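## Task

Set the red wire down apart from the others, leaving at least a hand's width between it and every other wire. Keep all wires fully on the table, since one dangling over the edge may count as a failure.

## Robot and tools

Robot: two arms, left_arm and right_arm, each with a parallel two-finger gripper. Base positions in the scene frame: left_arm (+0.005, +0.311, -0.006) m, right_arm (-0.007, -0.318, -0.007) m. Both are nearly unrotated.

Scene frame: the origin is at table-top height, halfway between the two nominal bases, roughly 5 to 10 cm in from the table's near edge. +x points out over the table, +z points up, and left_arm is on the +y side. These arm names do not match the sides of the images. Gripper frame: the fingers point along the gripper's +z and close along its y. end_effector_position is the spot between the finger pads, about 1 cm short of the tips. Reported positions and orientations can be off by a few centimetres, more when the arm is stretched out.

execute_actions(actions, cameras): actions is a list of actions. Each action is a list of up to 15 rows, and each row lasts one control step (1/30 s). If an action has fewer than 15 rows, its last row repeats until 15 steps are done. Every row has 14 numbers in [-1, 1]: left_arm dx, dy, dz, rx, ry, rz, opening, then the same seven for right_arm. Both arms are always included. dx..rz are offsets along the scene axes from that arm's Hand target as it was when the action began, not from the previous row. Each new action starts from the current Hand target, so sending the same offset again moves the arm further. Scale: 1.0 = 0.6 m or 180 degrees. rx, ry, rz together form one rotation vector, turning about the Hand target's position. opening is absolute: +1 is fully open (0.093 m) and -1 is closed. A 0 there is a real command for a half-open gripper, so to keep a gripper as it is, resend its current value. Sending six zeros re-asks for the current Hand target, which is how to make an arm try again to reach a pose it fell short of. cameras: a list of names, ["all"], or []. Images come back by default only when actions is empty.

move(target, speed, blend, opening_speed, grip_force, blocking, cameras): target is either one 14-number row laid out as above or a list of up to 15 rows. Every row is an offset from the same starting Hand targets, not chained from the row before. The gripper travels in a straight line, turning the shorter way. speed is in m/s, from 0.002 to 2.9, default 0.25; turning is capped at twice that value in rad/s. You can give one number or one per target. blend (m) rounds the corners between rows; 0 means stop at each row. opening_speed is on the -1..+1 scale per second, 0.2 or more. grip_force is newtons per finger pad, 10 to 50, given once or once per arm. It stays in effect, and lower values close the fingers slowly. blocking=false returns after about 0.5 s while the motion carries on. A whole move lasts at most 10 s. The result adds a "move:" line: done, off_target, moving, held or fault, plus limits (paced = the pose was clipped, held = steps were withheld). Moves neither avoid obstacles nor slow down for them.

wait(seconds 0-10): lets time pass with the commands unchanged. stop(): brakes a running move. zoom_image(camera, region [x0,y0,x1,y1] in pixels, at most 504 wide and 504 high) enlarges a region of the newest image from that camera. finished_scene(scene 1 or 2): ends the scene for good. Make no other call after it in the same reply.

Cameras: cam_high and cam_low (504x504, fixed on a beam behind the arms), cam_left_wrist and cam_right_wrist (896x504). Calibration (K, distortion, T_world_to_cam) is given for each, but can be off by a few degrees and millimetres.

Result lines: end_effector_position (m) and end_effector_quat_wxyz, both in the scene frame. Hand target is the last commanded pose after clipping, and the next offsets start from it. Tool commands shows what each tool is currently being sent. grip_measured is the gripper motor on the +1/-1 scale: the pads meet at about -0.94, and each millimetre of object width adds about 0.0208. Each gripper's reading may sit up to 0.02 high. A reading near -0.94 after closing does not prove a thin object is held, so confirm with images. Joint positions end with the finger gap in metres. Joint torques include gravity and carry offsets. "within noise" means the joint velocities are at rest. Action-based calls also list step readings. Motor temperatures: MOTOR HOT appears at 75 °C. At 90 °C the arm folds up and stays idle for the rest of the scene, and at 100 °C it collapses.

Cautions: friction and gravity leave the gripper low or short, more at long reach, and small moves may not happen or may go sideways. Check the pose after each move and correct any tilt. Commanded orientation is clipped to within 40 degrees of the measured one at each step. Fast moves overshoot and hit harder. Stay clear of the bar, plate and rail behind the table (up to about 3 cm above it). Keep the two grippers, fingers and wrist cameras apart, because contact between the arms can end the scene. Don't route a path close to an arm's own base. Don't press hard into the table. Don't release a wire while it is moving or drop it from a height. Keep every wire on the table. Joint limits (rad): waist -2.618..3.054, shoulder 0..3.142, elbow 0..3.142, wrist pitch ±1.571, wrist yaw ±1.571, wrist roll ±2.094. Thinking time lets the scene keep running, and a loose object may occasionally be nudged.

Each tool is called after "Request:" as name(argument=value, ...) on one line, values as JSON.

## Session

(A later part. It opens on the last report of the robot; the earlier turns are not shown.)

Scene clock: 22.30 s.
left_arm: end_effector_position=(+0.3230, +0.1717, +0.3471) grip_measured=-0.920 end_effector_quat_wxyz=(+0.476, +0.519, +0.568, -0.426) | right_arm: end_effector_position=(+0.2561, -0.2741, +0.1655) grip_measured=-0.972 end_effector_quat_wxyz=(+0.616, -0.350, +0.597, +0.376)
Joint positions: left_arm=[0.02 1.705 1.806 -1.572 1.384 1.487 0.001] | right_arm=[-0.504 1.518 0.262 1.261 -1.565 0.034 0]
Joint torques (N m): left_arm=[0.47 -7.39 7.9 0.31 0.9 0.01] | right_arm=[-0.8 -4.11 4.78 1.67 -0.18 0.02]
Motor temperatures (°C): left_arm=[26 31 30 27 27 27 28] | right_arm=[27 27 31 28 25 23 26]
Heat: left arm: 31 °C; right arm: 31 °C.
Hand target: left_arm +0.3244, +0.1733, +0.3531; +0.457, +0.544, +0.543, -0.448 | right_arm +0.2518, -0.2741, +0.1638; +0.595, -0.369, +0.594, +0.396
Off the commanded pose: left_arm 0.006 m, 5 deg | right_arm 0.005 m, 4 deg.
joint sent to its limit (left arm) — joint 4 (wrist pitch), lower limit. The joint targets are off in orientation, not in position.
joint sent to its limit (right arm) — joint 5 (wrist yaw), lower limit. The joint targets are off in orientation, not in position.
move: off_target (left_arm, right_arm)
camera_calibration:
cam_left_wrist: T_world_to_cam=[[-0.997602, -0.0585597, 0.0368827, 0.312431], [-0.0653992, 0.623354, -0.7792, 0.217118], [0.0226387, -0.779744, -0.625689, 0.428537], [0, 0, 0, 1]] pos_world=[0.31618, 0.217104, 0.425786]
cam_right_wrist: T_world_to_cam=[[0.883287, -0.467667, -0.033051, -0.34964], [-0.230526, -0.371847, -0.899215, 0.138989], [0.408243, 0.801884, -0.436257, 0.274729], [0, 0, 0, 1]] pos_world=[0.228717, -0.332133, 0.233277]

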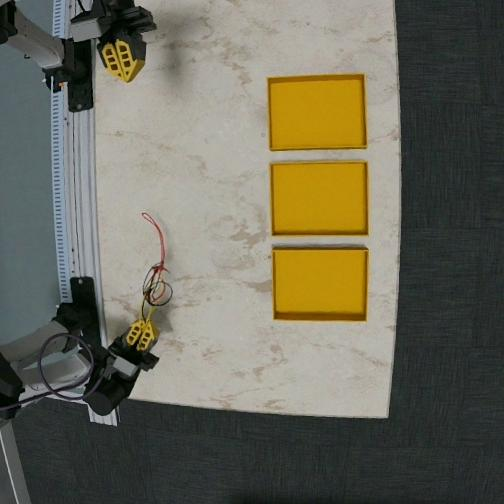

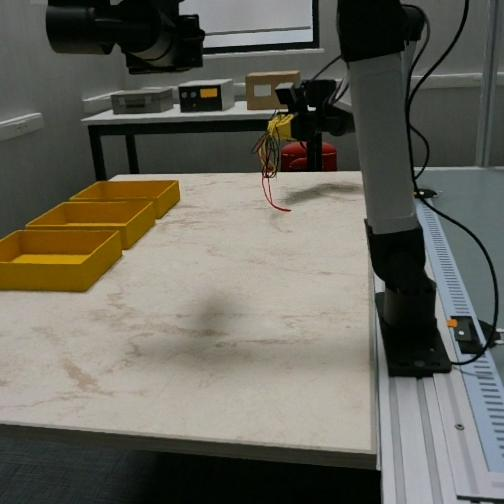

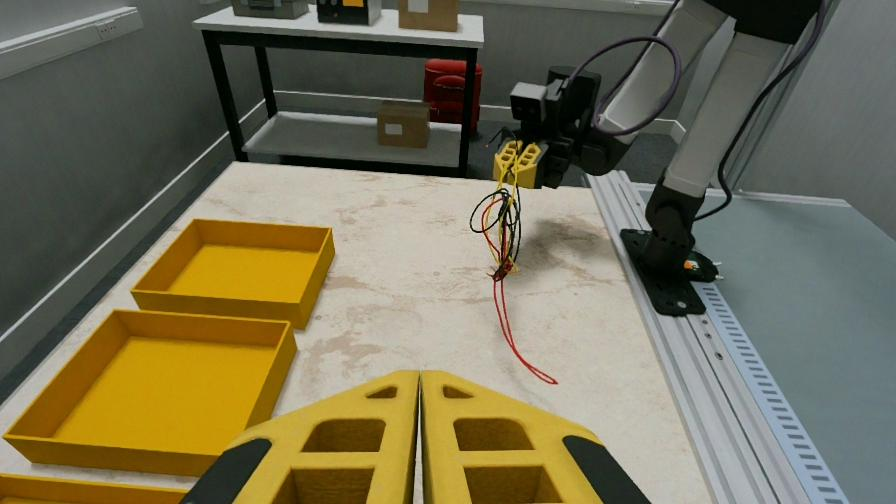

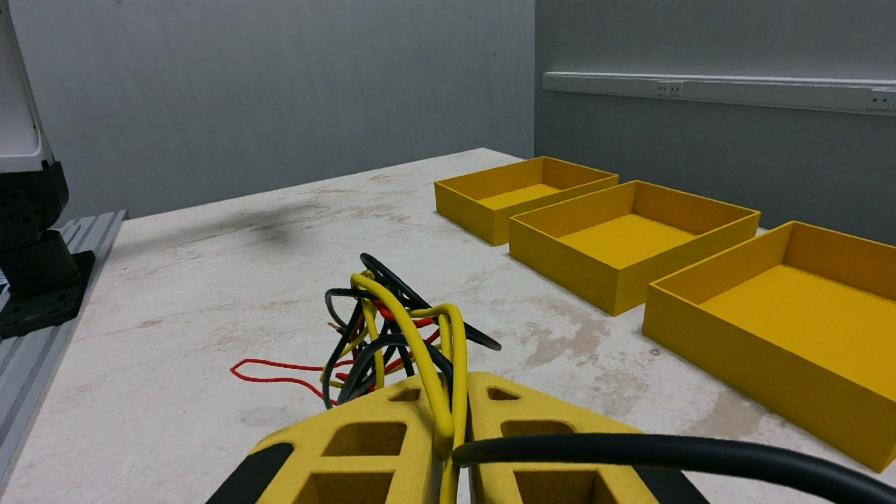

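Request:
move(target=[-0.04,-0.33,-0.25,0,0,0,0.2,0,0,0,0,0,0,-1], cameras=["cam_left_wrist","cam_high","cam_right_wrist"])

Request:
zoom_image(camera="cam_left_wrist", region=[300, 100, 636, 436])

Request:
zoom_image(camera="cam_right_wrist", region=[200, 200, 536, 504])

Scene clock: 27.83 s.
left_arm: end_effector_position=(+0.3048, -0.0244, +0.1929) grip_measured=+0.197 end_effector_quat_wxyz=(+0.443, +0.542, +0.551, -0.455) | right_arm: end_effector_position=(+0.2561, -0.2741, +0.1655) grip_measured=-0.972 end_effector_quat_wxyz=(+0.616, -0.351, +0.597, +0.377)
Joint positions: left_arm=[-0.58 1.691 0.978 0.327 1.024 0.319 0.055] | right_arm=[-0.504 1.518 0.262 1.261 -1.565 0.034 0]
Joint torques (N m): left_arm=[-0.83 -12.21 6.05 1.76 0.11 -0.17] | right_arm=[-0.77 -4.08 4.75 1.67 -0.18 0.03]
Heat: left arm: 32 °C; right arm: 31 °C.
Hand target: left_arm +0.3005, -0.0247, +0.2031; +0.456, +0.544, +0.543, -0.448 | right_arm +0.2518, -0.2741, +0.1638; +0.595, -0.369, +0.594, +0.396
Off the commanded pose: left_arm 0.011 m, 2 deg | right_arm 0.005 m, 4 deg.
joint sent to its limit (right arm) — joint 5 (wrist yaw), lower limit. The joint targets are off in orientation, not in position.
move: off_target (left_arm, right_arm)
camera_calibration:
cam_left_wrist: T_world_to_cam=[[-0.996899, 0.0399853, 0.0677812, 0.284785], [-0.0270489, 0.634729, -0.772261, 0.205207], [-0.0739018, -0.771699, -0.631679, 0.210352], [0, 0, 0, 1]] pos_world=[0.304998, 0.0206898, 0.272045]
cam_right_wrist: T_world_to_cam=[[0.883465, -0.467334, -0.0329852, -0.349586], [-0.23034, -0.371977, -0.899209, 0.138902], [0.407961, 0.802018, -0.436274, 0.274841], [0, 0, 0, 1]] pos_world=[0.228718, -0.332133, 0.233277]
Images, in order (width x height): cam_high 504x504, cam_left_wrist 896x504, cam_right_wrist 896x504.

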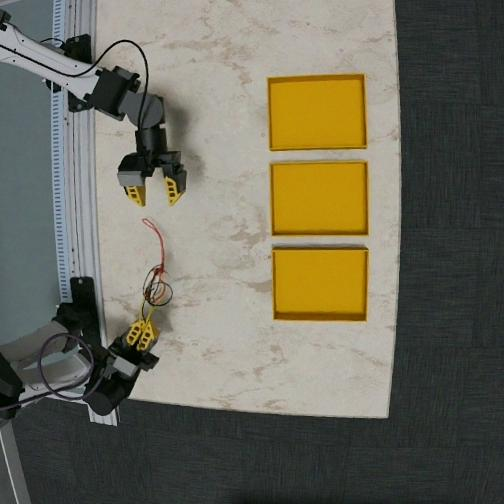

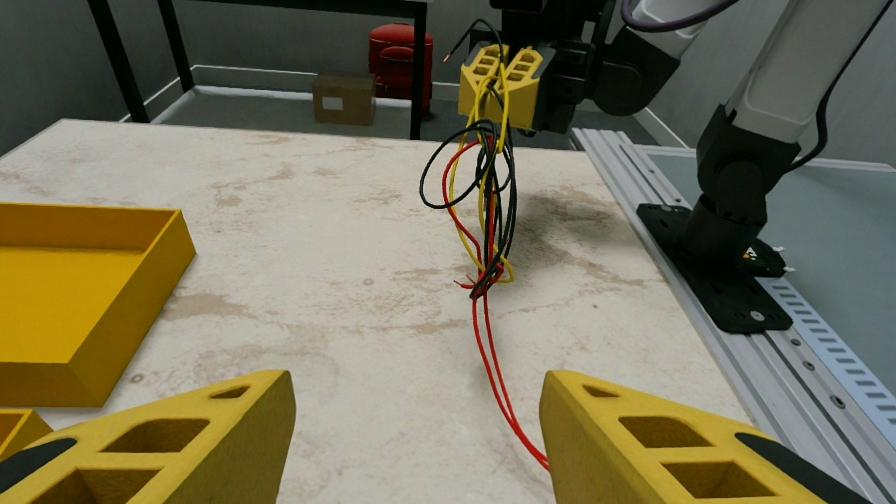

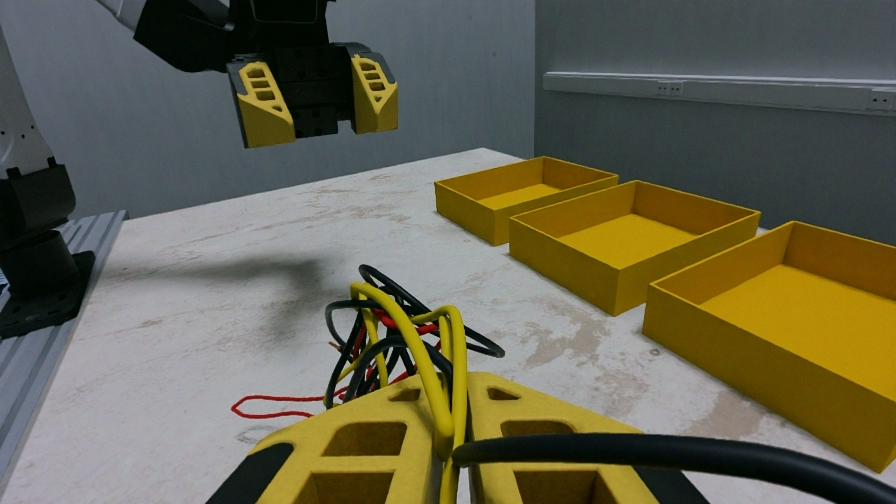

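Scaled by 1.500 from the camera's 896x504 image, which has a finer 1280x720 frame.

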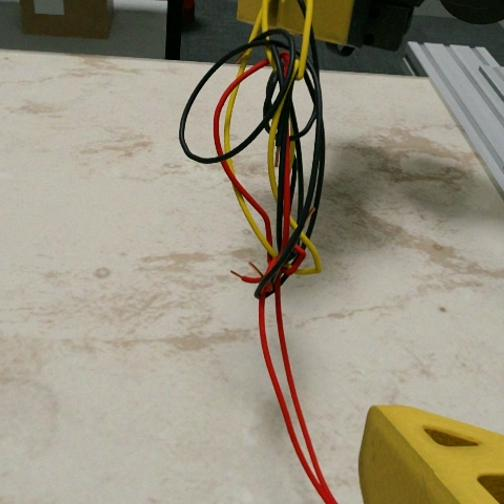

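Scaled by 1.500 from the camera's 896x504 image, which has a finer 1280x720 frame.

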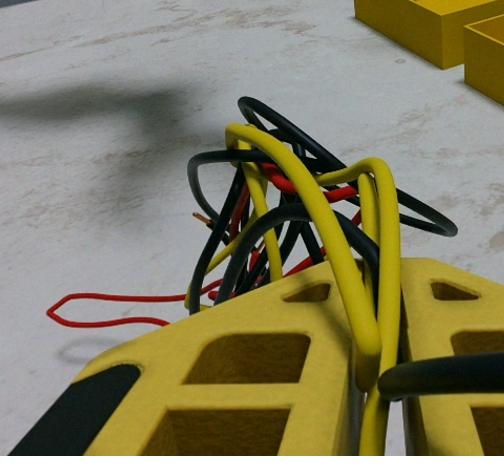

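Request:
move(target=[[0,0.42,0.2,0,0,0,0.2,0.07,0.2,0,-0.1,0.05,0,-1],[0,0.42,0.2,0,0,0,0.2,0.07,0.14,-0.214,-0.225,0.107,0,-1]], speed=0.2, blend=0.03, cameras=["all"])

Request:
zoom_image(camera="cam_high", region=[100, 180, 220, 300])

Request:
zoom_image(camera="cam_right_wrist", region=[230, 154, 600, 504])

Scene clock: 32.17 s.
left_arm: end_effector_position=(+0.3011, +0.2245, +0.3100) grip_measured=+0.197 end_effector_quat_wxyz=(+0.564, +0.421, +0.575, -0.417) | right_arm: end_effector_position=(+0.2900, -0.1905, +0.0367) grip_measured=-0.972 end_effector_quat_wxyz=(+0.329, -0.478, +0.784, +0.223)
Joint positions: left_arm=[0.23 1.358 1.163 -0.82 1.553 1.016 0.055] | right_arm=[0.064 1.588 0.664 -0.21 -0.664 -0.854 0]
Joint torques (N m): left_arm=[0.92 -5.97 9.51 0.81 0.84 -0.04] | right_arm=[-0.16 -3.97 8.76 1.32 -0.39 -0.15]
Heat: left arm: 32 °C; right arm: 31 °C.
Hand target: left_arm +0.3004, +0.2273, +0.3232; +0.457, +0.544, +0.543, -0.448 | right_arm +0.2938, -0.1901, +0.0354; +0.326, -0.481, +0.783, +0.222
Off the commanded pose: left_arm 0.013 m, 19 deg | right_arm 0.004 m, 1 deg.
joint sent to its limit (left arm) — joint 5 (wrist yaw), upper limit. The joint targets are off in orientation, not in position.
move: off_target (left_arm)
camera_calibration:
cam_left_wrist: T_world_to_cam=[[-0.966497, -0.252815, 0.0443646, 0.327024], [-0.160358, 0.459764, -0.873443, 0.24848], [0.200422, -0.851294, -0.484902, 0.365881], [0, 0, 0, 1]] pos_world=[0.282583, 0.279906, 0.379941]
cam_right_wrist: T_world_to_cam=[[0.890911, -0.451505, -0.0492003, -0.343252], [-0.442669, -0.838993, -0.316442, 0.0131586], [0.101597, 0.303701, -0.947335, 0.150487], [0, 0, 0, 1]] pos_world=[0.296343, -0.189643, 0.129838]

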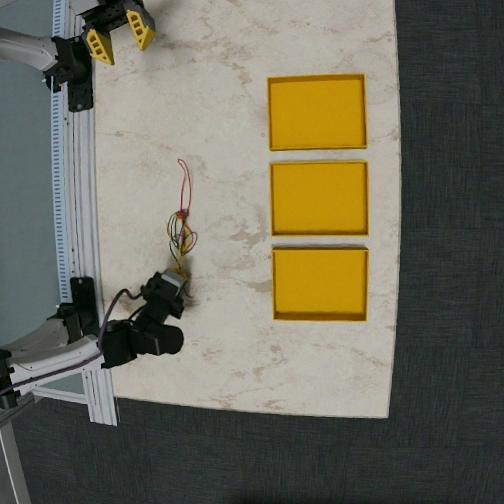

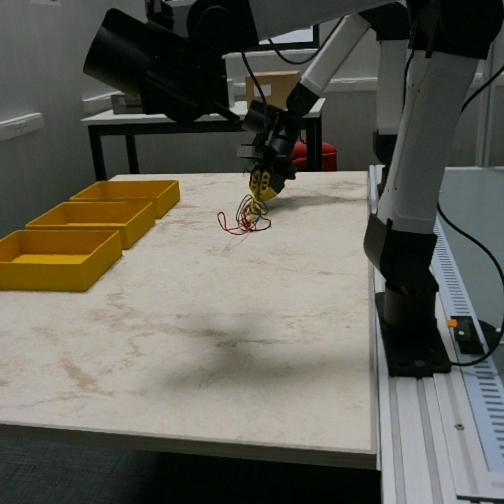

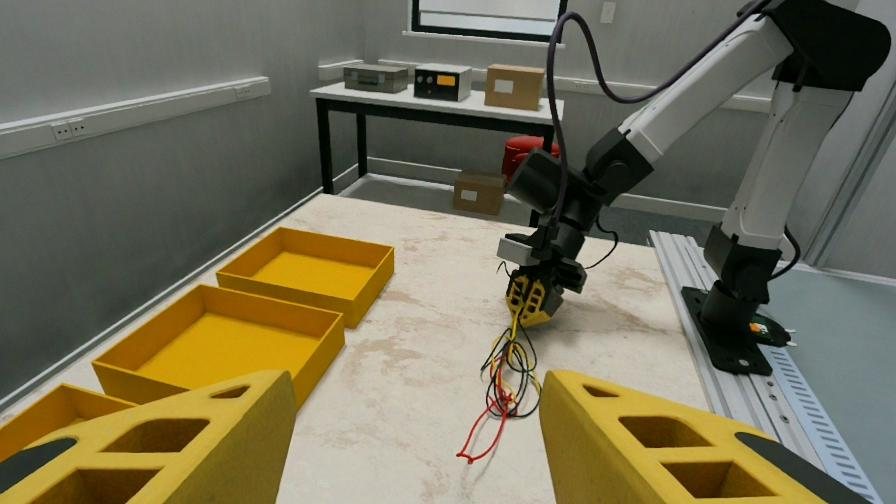

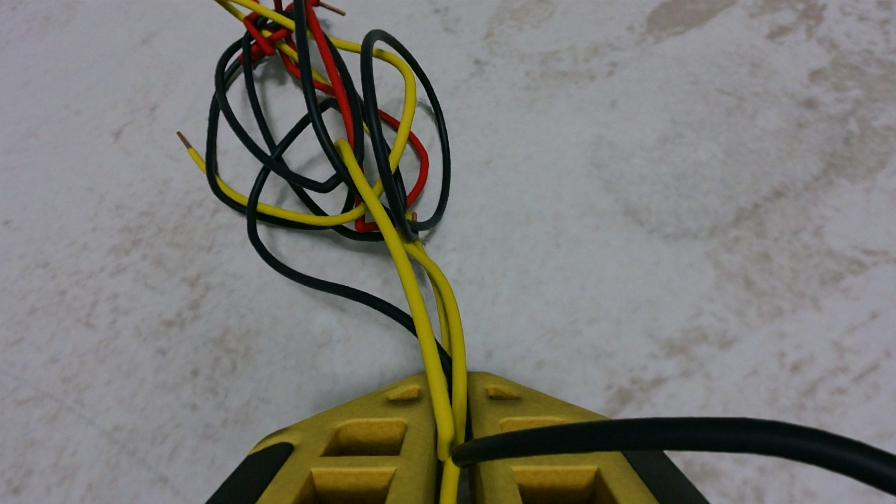

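Scaled by 4.200 from the camera's 504x504 image, which has a finer 720x720 frame.

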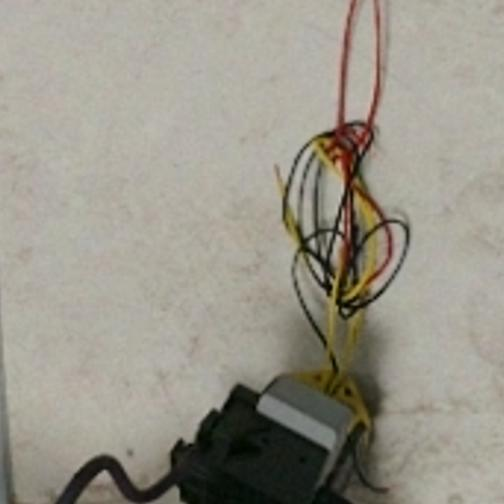

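Scaled by 1.362 from the camera's 896x504 image, which has a finer 1280x720 frame.

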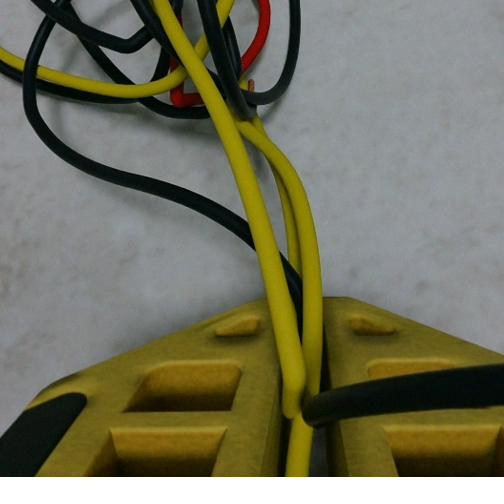

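Request:
move(target=[-0.01,-0.262,-0.355,0.217,0,0,-0.5,0,0,0,0,0,0,-1], speed=0.3, cameras=["cam_left_wrist","cam_high"])

Request:
zoom_image(camera="cam_left_wrist", region=[300, 0, 600, 300])

Scene clock: 34.93 s.
left_arm: end_effector_position=(+0.2847, +0.0739, +0.1062) grip_measured=-0.497 end_effector_quat_wxyz=(+0.240, +0.663, +0.663, -0.251) | right_arm: end_effector_position=(+0.2900, -0.1905, +0.0367) grip_measured=-0.972 end_effector_quat_wxyz=(+0.329, -0.478, +0.784, +0.223)
Joint positions: left_arm=[-0.489 1.652 1.15 -0.74 0.639 1.038 0.021] | right_arm=[0.064 1.588 0.664 -0.21 -0.664 -0.854 0]
Joint torques (N m): left_arm=[-0.38 -6.83 9.16 0.95 0.34 -0.17] | right_arm=[-0.16 -3.95 8.75 1.31 -0.39 -0.14]
Heat: left arm: 32 °C; right arm: 32 °C.
Hand target: left_arm +0.2944, +0.0701, +0.1101; +0.248, +0.665, +0.661, -0.241 | right_arm +0.2939, -0.1901, +0.0354; +0.326, -0.481, +0.783, +0.222
Off the commanded pose: left_arm 0.011 m, 2 deg | right_arm 0.004 m, 1 deg.
move: off_target (left_arm)
camera_calibration:
cam_left_wrist: T_world_to_cam=[[-0.997064, 0.00783097, 0.0761759, 0.268153], [-0.00874496, 0.976606, -0.214859, -0.0143483], [-0.0760764, -0.214894, -0.97367, 0.225738], [0, 0, 0, 1]] pos_world=[0.284413, 0.0604225, 0.196285]
Images, in order (width x height): cam_high 504x504, cam_left_wrist 896x504.

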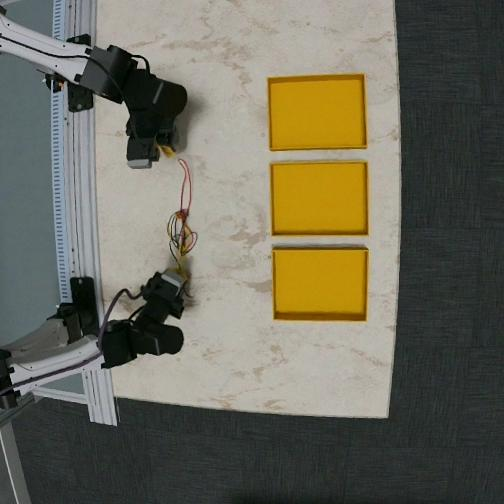

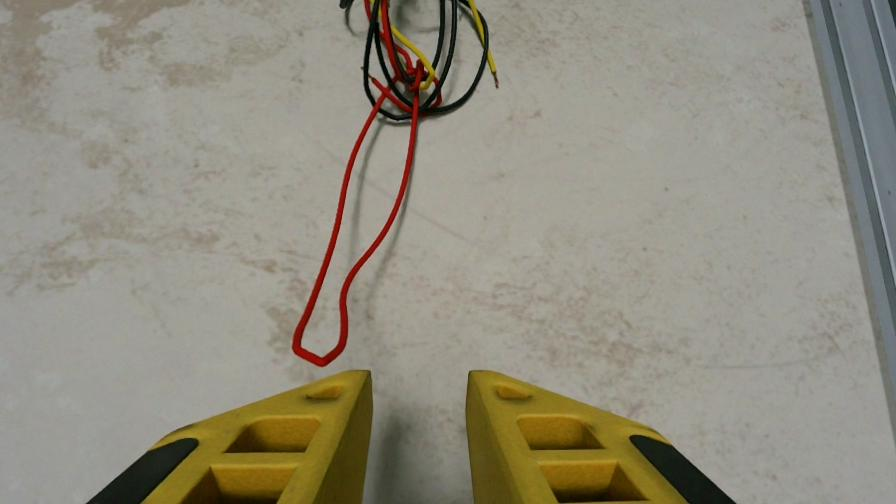

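Scaled by 1.680 from the camera's 896x504 image, which has a finer 1280x720 frame.

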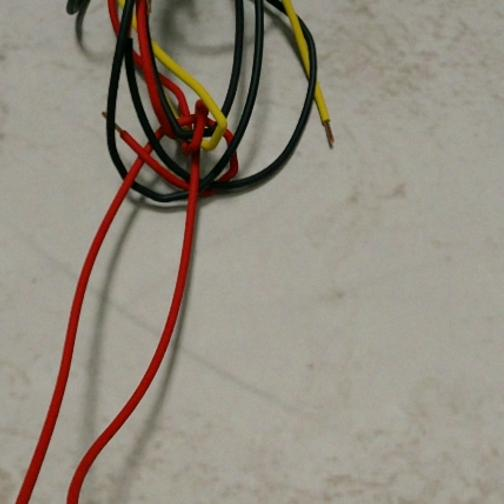

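Request:
move(target=[0.04,-0.13,-0.06,0,0,0,-0.5,0,0,0,0,0,0,-1], cameras=["cam_left_wrist","cam_right_wrist"])

Request:
zoom_image(camera="cam_left_wrist", region=[330, 0, 630, 300])

Request:
zoom_image(camera="cam_left_wrist", region=[380, 130, 530, 280])

Scene clock: 36.20 s.
left_arm: end_effector_position=(+0.3086, -0.0025, +0.0724) grip_measured=-0.497 end_effector_quat_wxyz=(+0.239, +0.665, +0.662, -0.249) | right_arm: end_effector_position=(+0.2900, -0.1905, +0.0367) grip_measured=-0.972 end_effector_quat_wxyz=(+0.329, -0.478, +0.784, +0.223)
Joint positions: left_arm=[-0.653 1.881 1.278 -0.535 0.574 0.858 0.021] | right_arm=[0.064 1.588 0.664 -0.21 -0.664 -0.854 0]
Joint torques (N m): left_arm=[-0.18 -8.55 9.11 1.19 0.27 -0.18] | right_arm=[-0.1 -3.99 8.75 1.32 -0.39 -0.15]
Heat: left arm: 32 °C; right arm: 32 °C.
Hand target: left_arm +0.3184, -0.0079, +0.0741; +0.248, +0.665, +0.661, -0.241 | right_arm +0.2939, -0.1901, +0.0354; +0.326, -0.481, +0.783, +0.222
Off the commanded pose: left_arm 0.011 m, 1 deg | right_arm 0.004 m, 1 deg.
move: off_target (left_arm)
camera_calibration:
cam_left_wrist: T_world_to_cam=[[-0.997294, 0.0109741, 0.0726878, 0.295453], [-0.00465428, 0.977384, -0.211419, 0.0517852], [-0.073364, -0.211186, -0.974689, 0.177502], [0, 0, 0, 1]] pos_world=[0.307917, -0.0163706, 0.162481]
cam_right_wrist: T_world_to_cam=[[0.890802, -0.451737, -0.0490446, -0.343289], [-0.442866, -0.838978, -0.316205, 0.0131577], [0.101694, 0.303396, -0.947422, 0.150318], [0, 0, 0, 1]] pos_world=[0.296343, -0.189643, 0.129738]
Images, in order (width x height): cam_left_wrist 896x504, cam_right_wrist 896x504.

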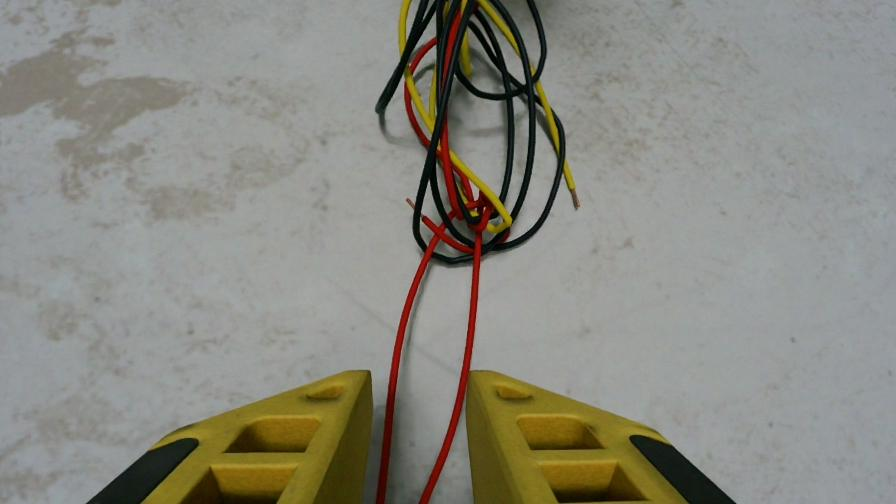

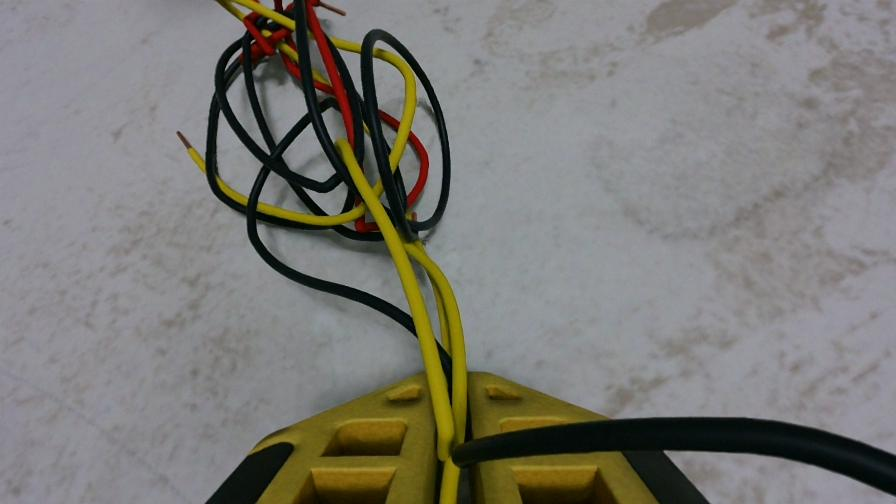

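Scaled by 1.680 from the camera's 896x504 image, which has a finer 1280x720 frame.

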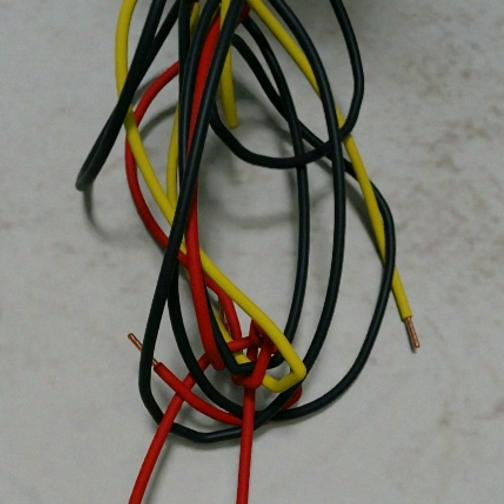

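Scaled by 3.360 from the camera's 896x504 image, which has a finer 1280x720 frame.

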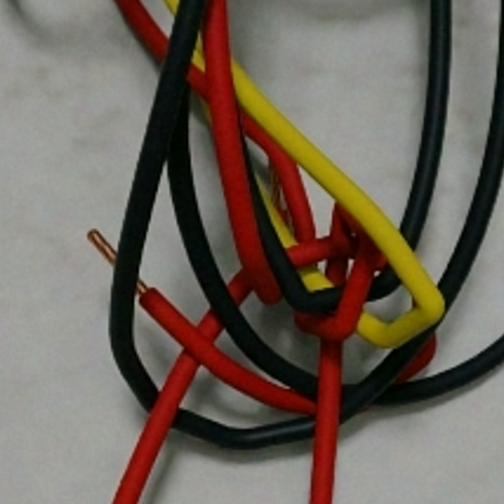

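Request:
move(target=[0.01,-0.021,-0.087,0,0,0,-0.5,0,0,0,0,0,0,-1], speed=0.1, cameras=["cam_left_wrist"])

Scene clock: 44.60 s.
left_arm: end_effector_position=(+0.3268, -0.0199, +0.0327) grip_measured=-0.497 end_effector_quat_wxyz=(+0.257, +0.665, +0.657, -0.245) | right_arm: end_effector_position=(+0.2900, -0.1905, +0.0367) grip_measured=-0.972 end_effector_quat_wxyz=(+0.329, -0.478, +0.784, +0.223)
Joint positions: left_arm=[-0.665 2.008 1.269 -0.352 0.565 0.84 0.021] | right_arm=[0.064 1.588 0.664 -0.21 -0.664 -0.854 0]
Joint torques (N m): left_arm=[-0.77 -9.66 5.86 1.23 0.27 -0.18] | right_arm=[-0.17 -3.99 8.79 1.3 -0.39 -0.15]
Heat: left arm: 32 °C; right arm: 33 °C.
Hand target: left_arm +0.3244, -0.0205, +0.0219; +0.248, +0.665, +0.661, -0.241 | right_arm +0.2939, -0.1901, +0.0354; +0.326, -0.481, +0.783, +0.222
Off the commanded pose: left_arm 0.011 m, 1 deg | right_arm 0.004 m, 1 deg.
move: off_target (left_arm)
camera_calibration:
cam_left_wrist: T_world_to_cam=[[-0.999116, 0.00597212, 0.0416032, 0.318307], [-0.0037912, 0.973012, -0.230723, 0.060731], [-0.0418583, -0.230677, -0.97213, 0.125745], [0, 0, 0, 1]] pos_world=[0.32352, -0.0319865, 0.12301]
Images, in order (width x height): cam_left_wrist 896x504.

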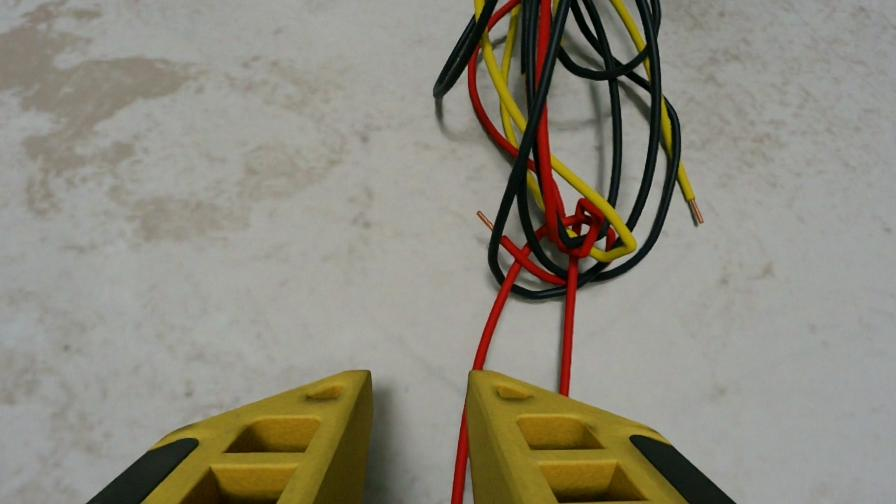

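Request:
move(target=[-0.024,0.004,0.005,0,0,0,-0.5,0,0,0,0,0,0,-1], speed=0.1, cameras=["cam_left_wrist"])

Scene clock: 45.63 s.
left_arm: end_effector_position=(+0.3100, -0.0161, +0.0158) grip_measured=-0.497 end_effector_quat_wxyz=(+0.235, +0.664, +0.665, -0.249) | right_arm: end_effector_position=(+0.2900, -0.1906, +0.0366) grip_measured=-0.972 end_effector_quat_wxyz=(+0.329, -0.478, +0.784, +0.223)
Joint positions: left_arm=[-0.682 2.008 1.209 -0.329 0.558 0.822 0.021] | right_arm=[0.064 1.588 0.664 -0.21 -0.663 -0.854 0]
Joint torques (N m): left_arm=[-0.7 -14.11 5.39 1.19 0.29 -0.17] | right_arm=[-0.17 -4 8.75 1.32 -0.39 -0.14]
Heat: left arm: 33 °C; right arm: 33 °C.
Hand target: left_arm +0.3100, -0.0181, +0.0249; +0.248, +0.665, +0.661, -0.241 | right_arm +0.2939, -0.1901, +0.0354; +0.326, -0.481, +0.783, +0.222
Off the commanded pose: left_arm 0.009 m, 2 deg | right_arm 0.004 m, 1 deg.
move: done
camera_calibration:
cam_left_wrist: T_world_to_cam=[[-0.996812, 0.00512424, 0.0796231, 0.300755], [-0.0113457, 0.978691, -0.205023, 0.0551358], [-0.078977, -0.205273, -0.975513, 0.121415], [0, 0, 0, 1]] pos_world=[0.310011, -0.0305788, 0.105799]
Images, in order (width x height): cam_left_wrist 896x504.

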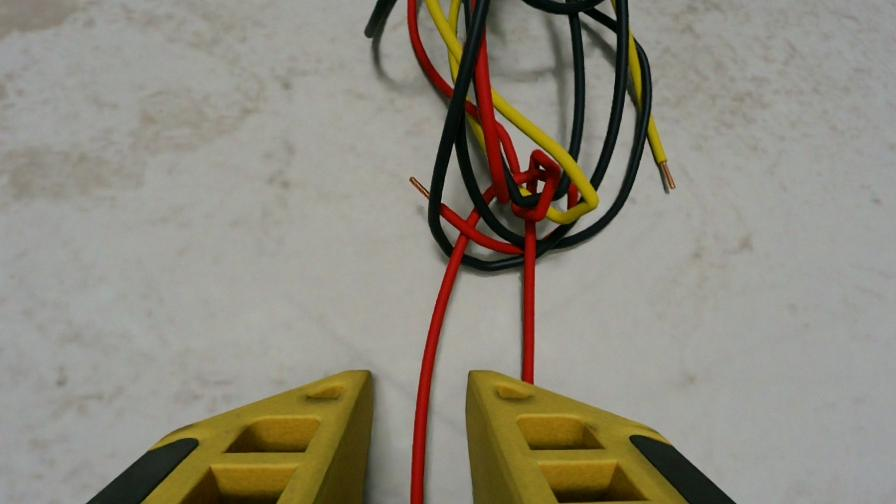

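Request:
move(target=[0,0,0,0,0,0,-1,0,0,0,0,0,0,-1], opening_speed=1, cameras=["cam_left_wrist"])

Scene clock: 46.83 s.
left_arm: end_effector_position=(+0.3100, -0.0162, +0.0158) grip_measured=-0.967 end_effector_quat_wxyz=(+0.235, +0.663, +0.665, -0.249) | right_arm: end_effector_position=(+0.2900, -0.1906, +0.0366) grip_measured=-0.972 end_effector_quat_wxyz=(+0.329, -0.478, +0.784, +0.223)
Joint positions: left_arm=[-0.682 2.008 1.209 -0.329 0.558 0.821 0] | right_arm=[0.064 1.588 0.664 -0.21 -0.663 -0.854 0]
Joint torques (N m): left_arm=[-0.77 -14.06 5.42 1.19 0.27 -0.16] | right_arm=[-0.14 -4 8.7 1.32 -0.4 -0.14]
Heat: left arm: 33 °C; right arm: 33 °C.
Hand target: left_arm +0.3100, -0.0181, +0.0249; +0.248, +0.665, +0.661, -0.241 | right_arm +0.2939, -0.1901, +0.0354; +0.326, -0.481, +0.783, +0.222
Off the commanded pose: left_arm 0.009 m, 2 deg | right_arm 0.004 m, 1 deg.
move: done
camera_calibration:
cam_left_wrist: T_world_to_cam=[[-0.996784, 0.00420747, 0.0800266, 0.300775], [-0.0123474, 0.978632, -0.205247, 0.0554712], [-0.0791802, -0.205575, -0.975433, 0.121468], [0, 0, 0, 1]] pos_world=[0.31011, -0.0305806, 0.1058]
Images, in order (width x height): cam_left_wrist 896x504.

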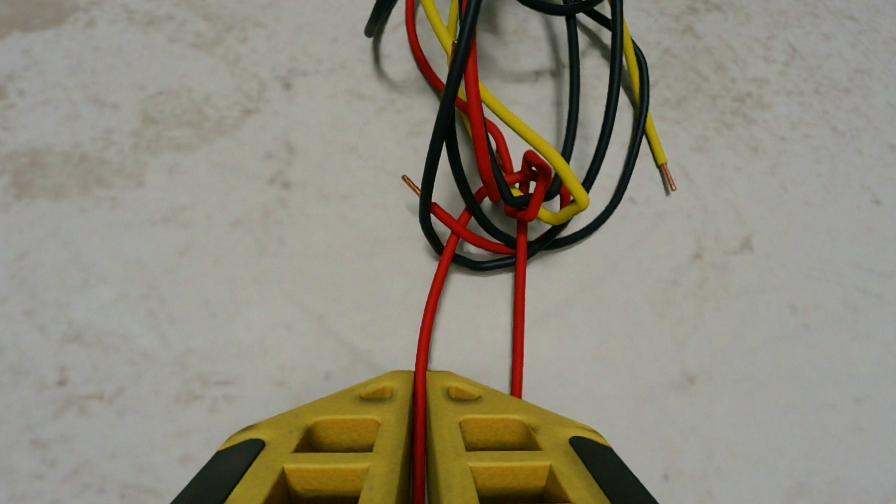

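Request:
move(target=[0.03,0.13,0.07,0,0,0,-1,0,0,0,0,0,0,-1], speed=0.06, cameras=["cam_left_wrist","cam_right_wrist","cam_high"])

Request:
zoom_image(camera="cam_left_wrist", region=[330, 0, 630, 300])

Scene clock: 49.03 s.
left_arm: end_effector_position=(+0.3183, +0.0483, +0.0507) grip_measured=-0.967 end_effector_quat_wxyz=(+0.236, +0.668, +0.656, -0.260) | right_arm: end_effector_position=(+0.2886, -0.1876, +0.0389) grip_measured=-0.972 end_effector_quat_wxyz=(+0.332, -0.479, +0.779, +0.233)
Joint positions: left_arm=[-0.509 1.889 1.202 -0.561 0.651 1.037 0] | right_arm=[0.064 1.588 0.664 -0.21 -0.687 -0.856 0]
Joint torques (N m): left_arm=[2.73 -14.19 7.65 0.55 0.23 -0.05] | right_arm=[-0.24 -4.01 8.68 1.32 -0.13 -0.12]
Heat: left arm: 34 °C; right arm: 33 °C.
Hand target: left_arm +0.3280, +0.0599, +0.0669; +0.248, +0.665, +0.661, -0.241 | right_arm +0.2939, -0.1901, +0.0354; +0.326, -0.481, +0.783, +0.222
Off the commanded pose: left_arm 0.022 m, 3 deg | right_arm 0.007 m, 2 deg.
move: off_target (left_arm)
camera_calibration:
cam_left_wrist: T_world_to_cam=[[-0.995765, 0.0304258, 0.0867527, 0.304083], [0.0103665, 0.974789, -0.222888, -0.00658553], [-0.0913471, -0.221045, -0.970976, 0.173686], [0, 0, 0, 1]] pos_world=[0.31873, 0.0355599, 0.140797]
cam_right_wrist: T_world_to_cam=[[0.896026, -0.440161, -0.0582639, -0.339649], [-0.433129, -0.837668, -0.332734, 0.0138459], [0.0976508, 0.323374, -0.941219, 0.156384], [0, 0, 0, 1]] pos_world=[0.295061, -0.188472, 0.132009]
Images, in order (width x height): cam_high 504x504, cam_left_wrist 896x504, cam_right_wrist 896x504.

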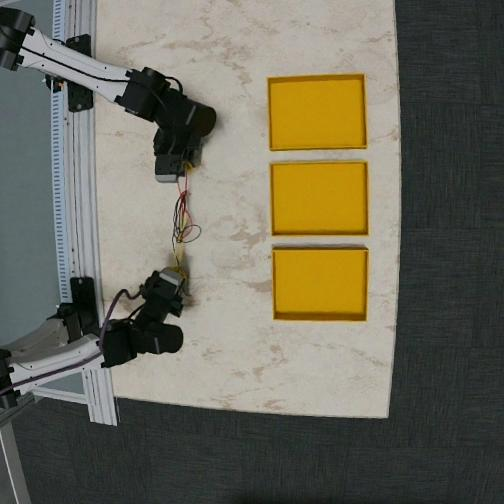

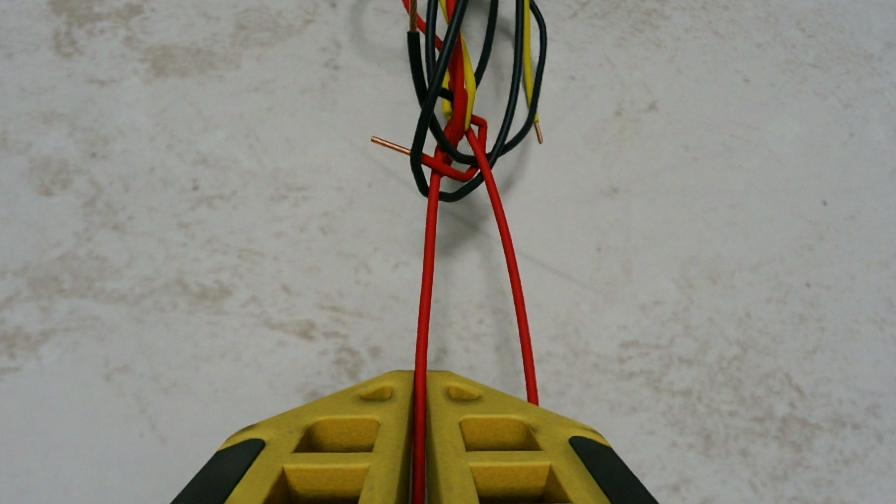

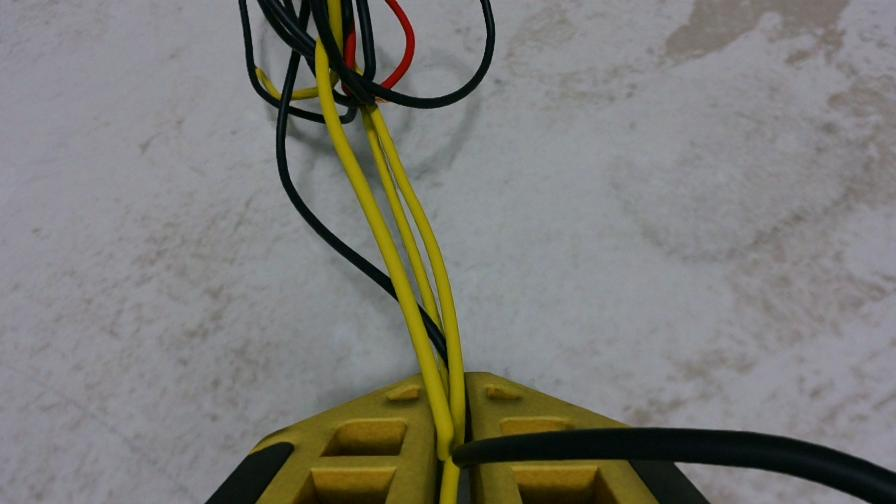

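Scaled by 1.680 from the camera's 896x504 image, which has a finer 1280x720 frame.

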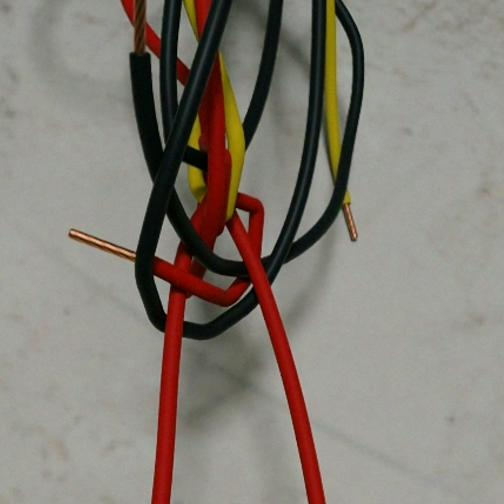

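Request:
move(target=[0,0.1,0.03,0,0,0,-1,0,0,0,0,0,0,-1], speed=0.05, cameras=["cam_left_wrist","cam_right_wrist"])

Request:
zoom_image(camera="cam_left_wrist", region=[330, 0, 630, 300])

Scene clock: 51.47 s.
left_arm: end_effector_position=(+0.3174, +0.1038, +0.0732) grip_measured=-0.967 end_effector_quat_wxyz=(+0.242, +0.663, +0.651, -0.279) | right_arm: end_effector_position=(+0.2894, -0.1786, +0.0455) grip_measured=-0.972 end_effector_quat_wxyz=(+0.343, -0.489, +0.764, +0.243)
Joint positions: left_arm=[-0.343 1.821 1.202 -0.761 0.734 1.236 0] | right_arm=[0.081 1.588 0.672 -0.198 -0.716 -0.859 0]
Joint torques (N m): left_arm=[2.86 -13.41 7.77 0.41 -0.11 -0.01] | right_arm=[-1.58 -4.37 7.83 1.17 0.16 -0.11]
Heat: left arm: 34 °C; right arm: 33 °C.
Hand target: left_arm +0.3279, +0.1199, +0.0849; +0.248, +0.665, +0.661, -0.241 | right_arm +0.2938, -0.1901, +0.0353; +0.326, -0.481, +0.783, +0.222
Off the commanded pose: left_arm 0.023 m, 5 deg | right_arm 0.016 m, 4 deg.
move: off_target (left_arm, right_arm)
camera_calibration:
cam_left_wrist: T_world_to_cam=[[-0.993862, 0.0383826, 0.103755, 0.296753], [0.0102815, 0.96587, -0.258824, -0.0520282], [-0.110148, -0.256169, -0.960336, 0.216647], [0, 0, 0, 1]] pos_world=[0.31933, 0.0943604, 0.163798]
cam_right_wrist: T_world_to_cam=[[0.910839, -0.409681, -0.0503416, -0.335255], [-0.398752, -0.841846, -0.36372, 0.0146175], [0.10663, 0.351364, -0.930147, 0.16153], [0, 0, 0, 1]] pos_world=[0.293968, -0.181798, 0.138686]
Images, in order (width x height): cam_left_wrist 896x504, cam_right_wrist 896x504.

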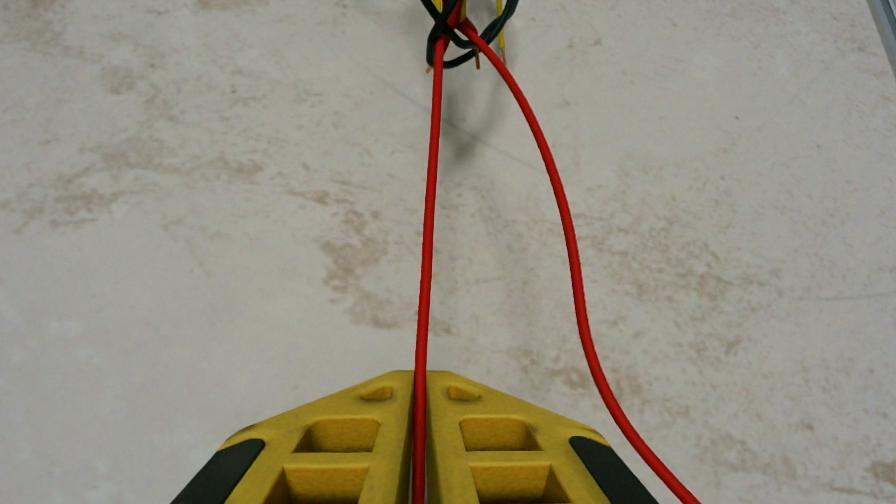

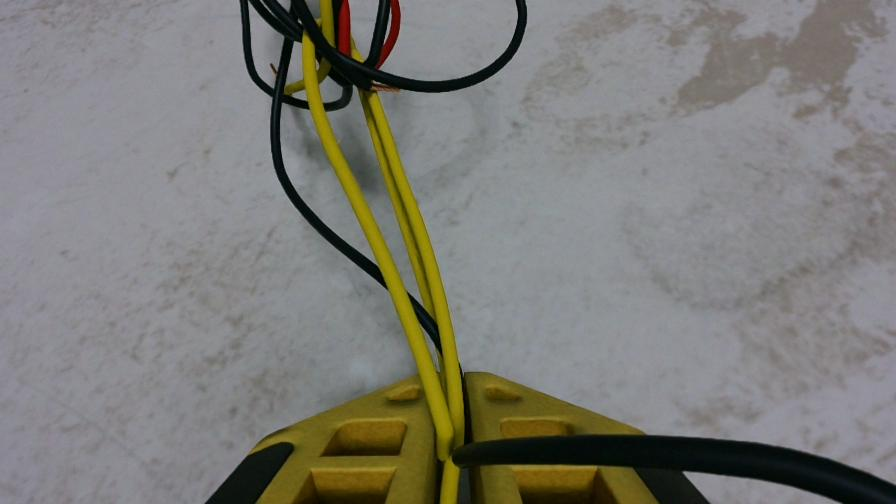

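Scaled by 1.680 from the camera's 896x504 image, which has a finer 1280x720 frame.

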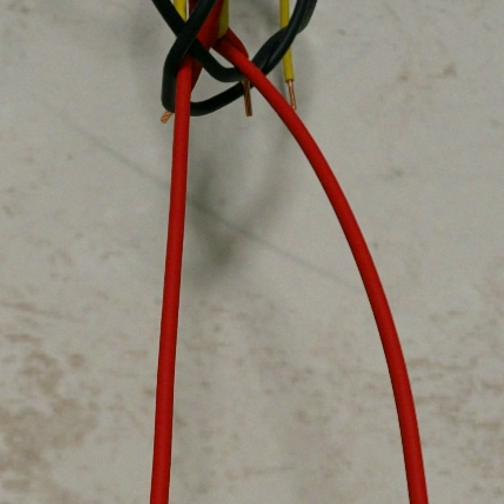

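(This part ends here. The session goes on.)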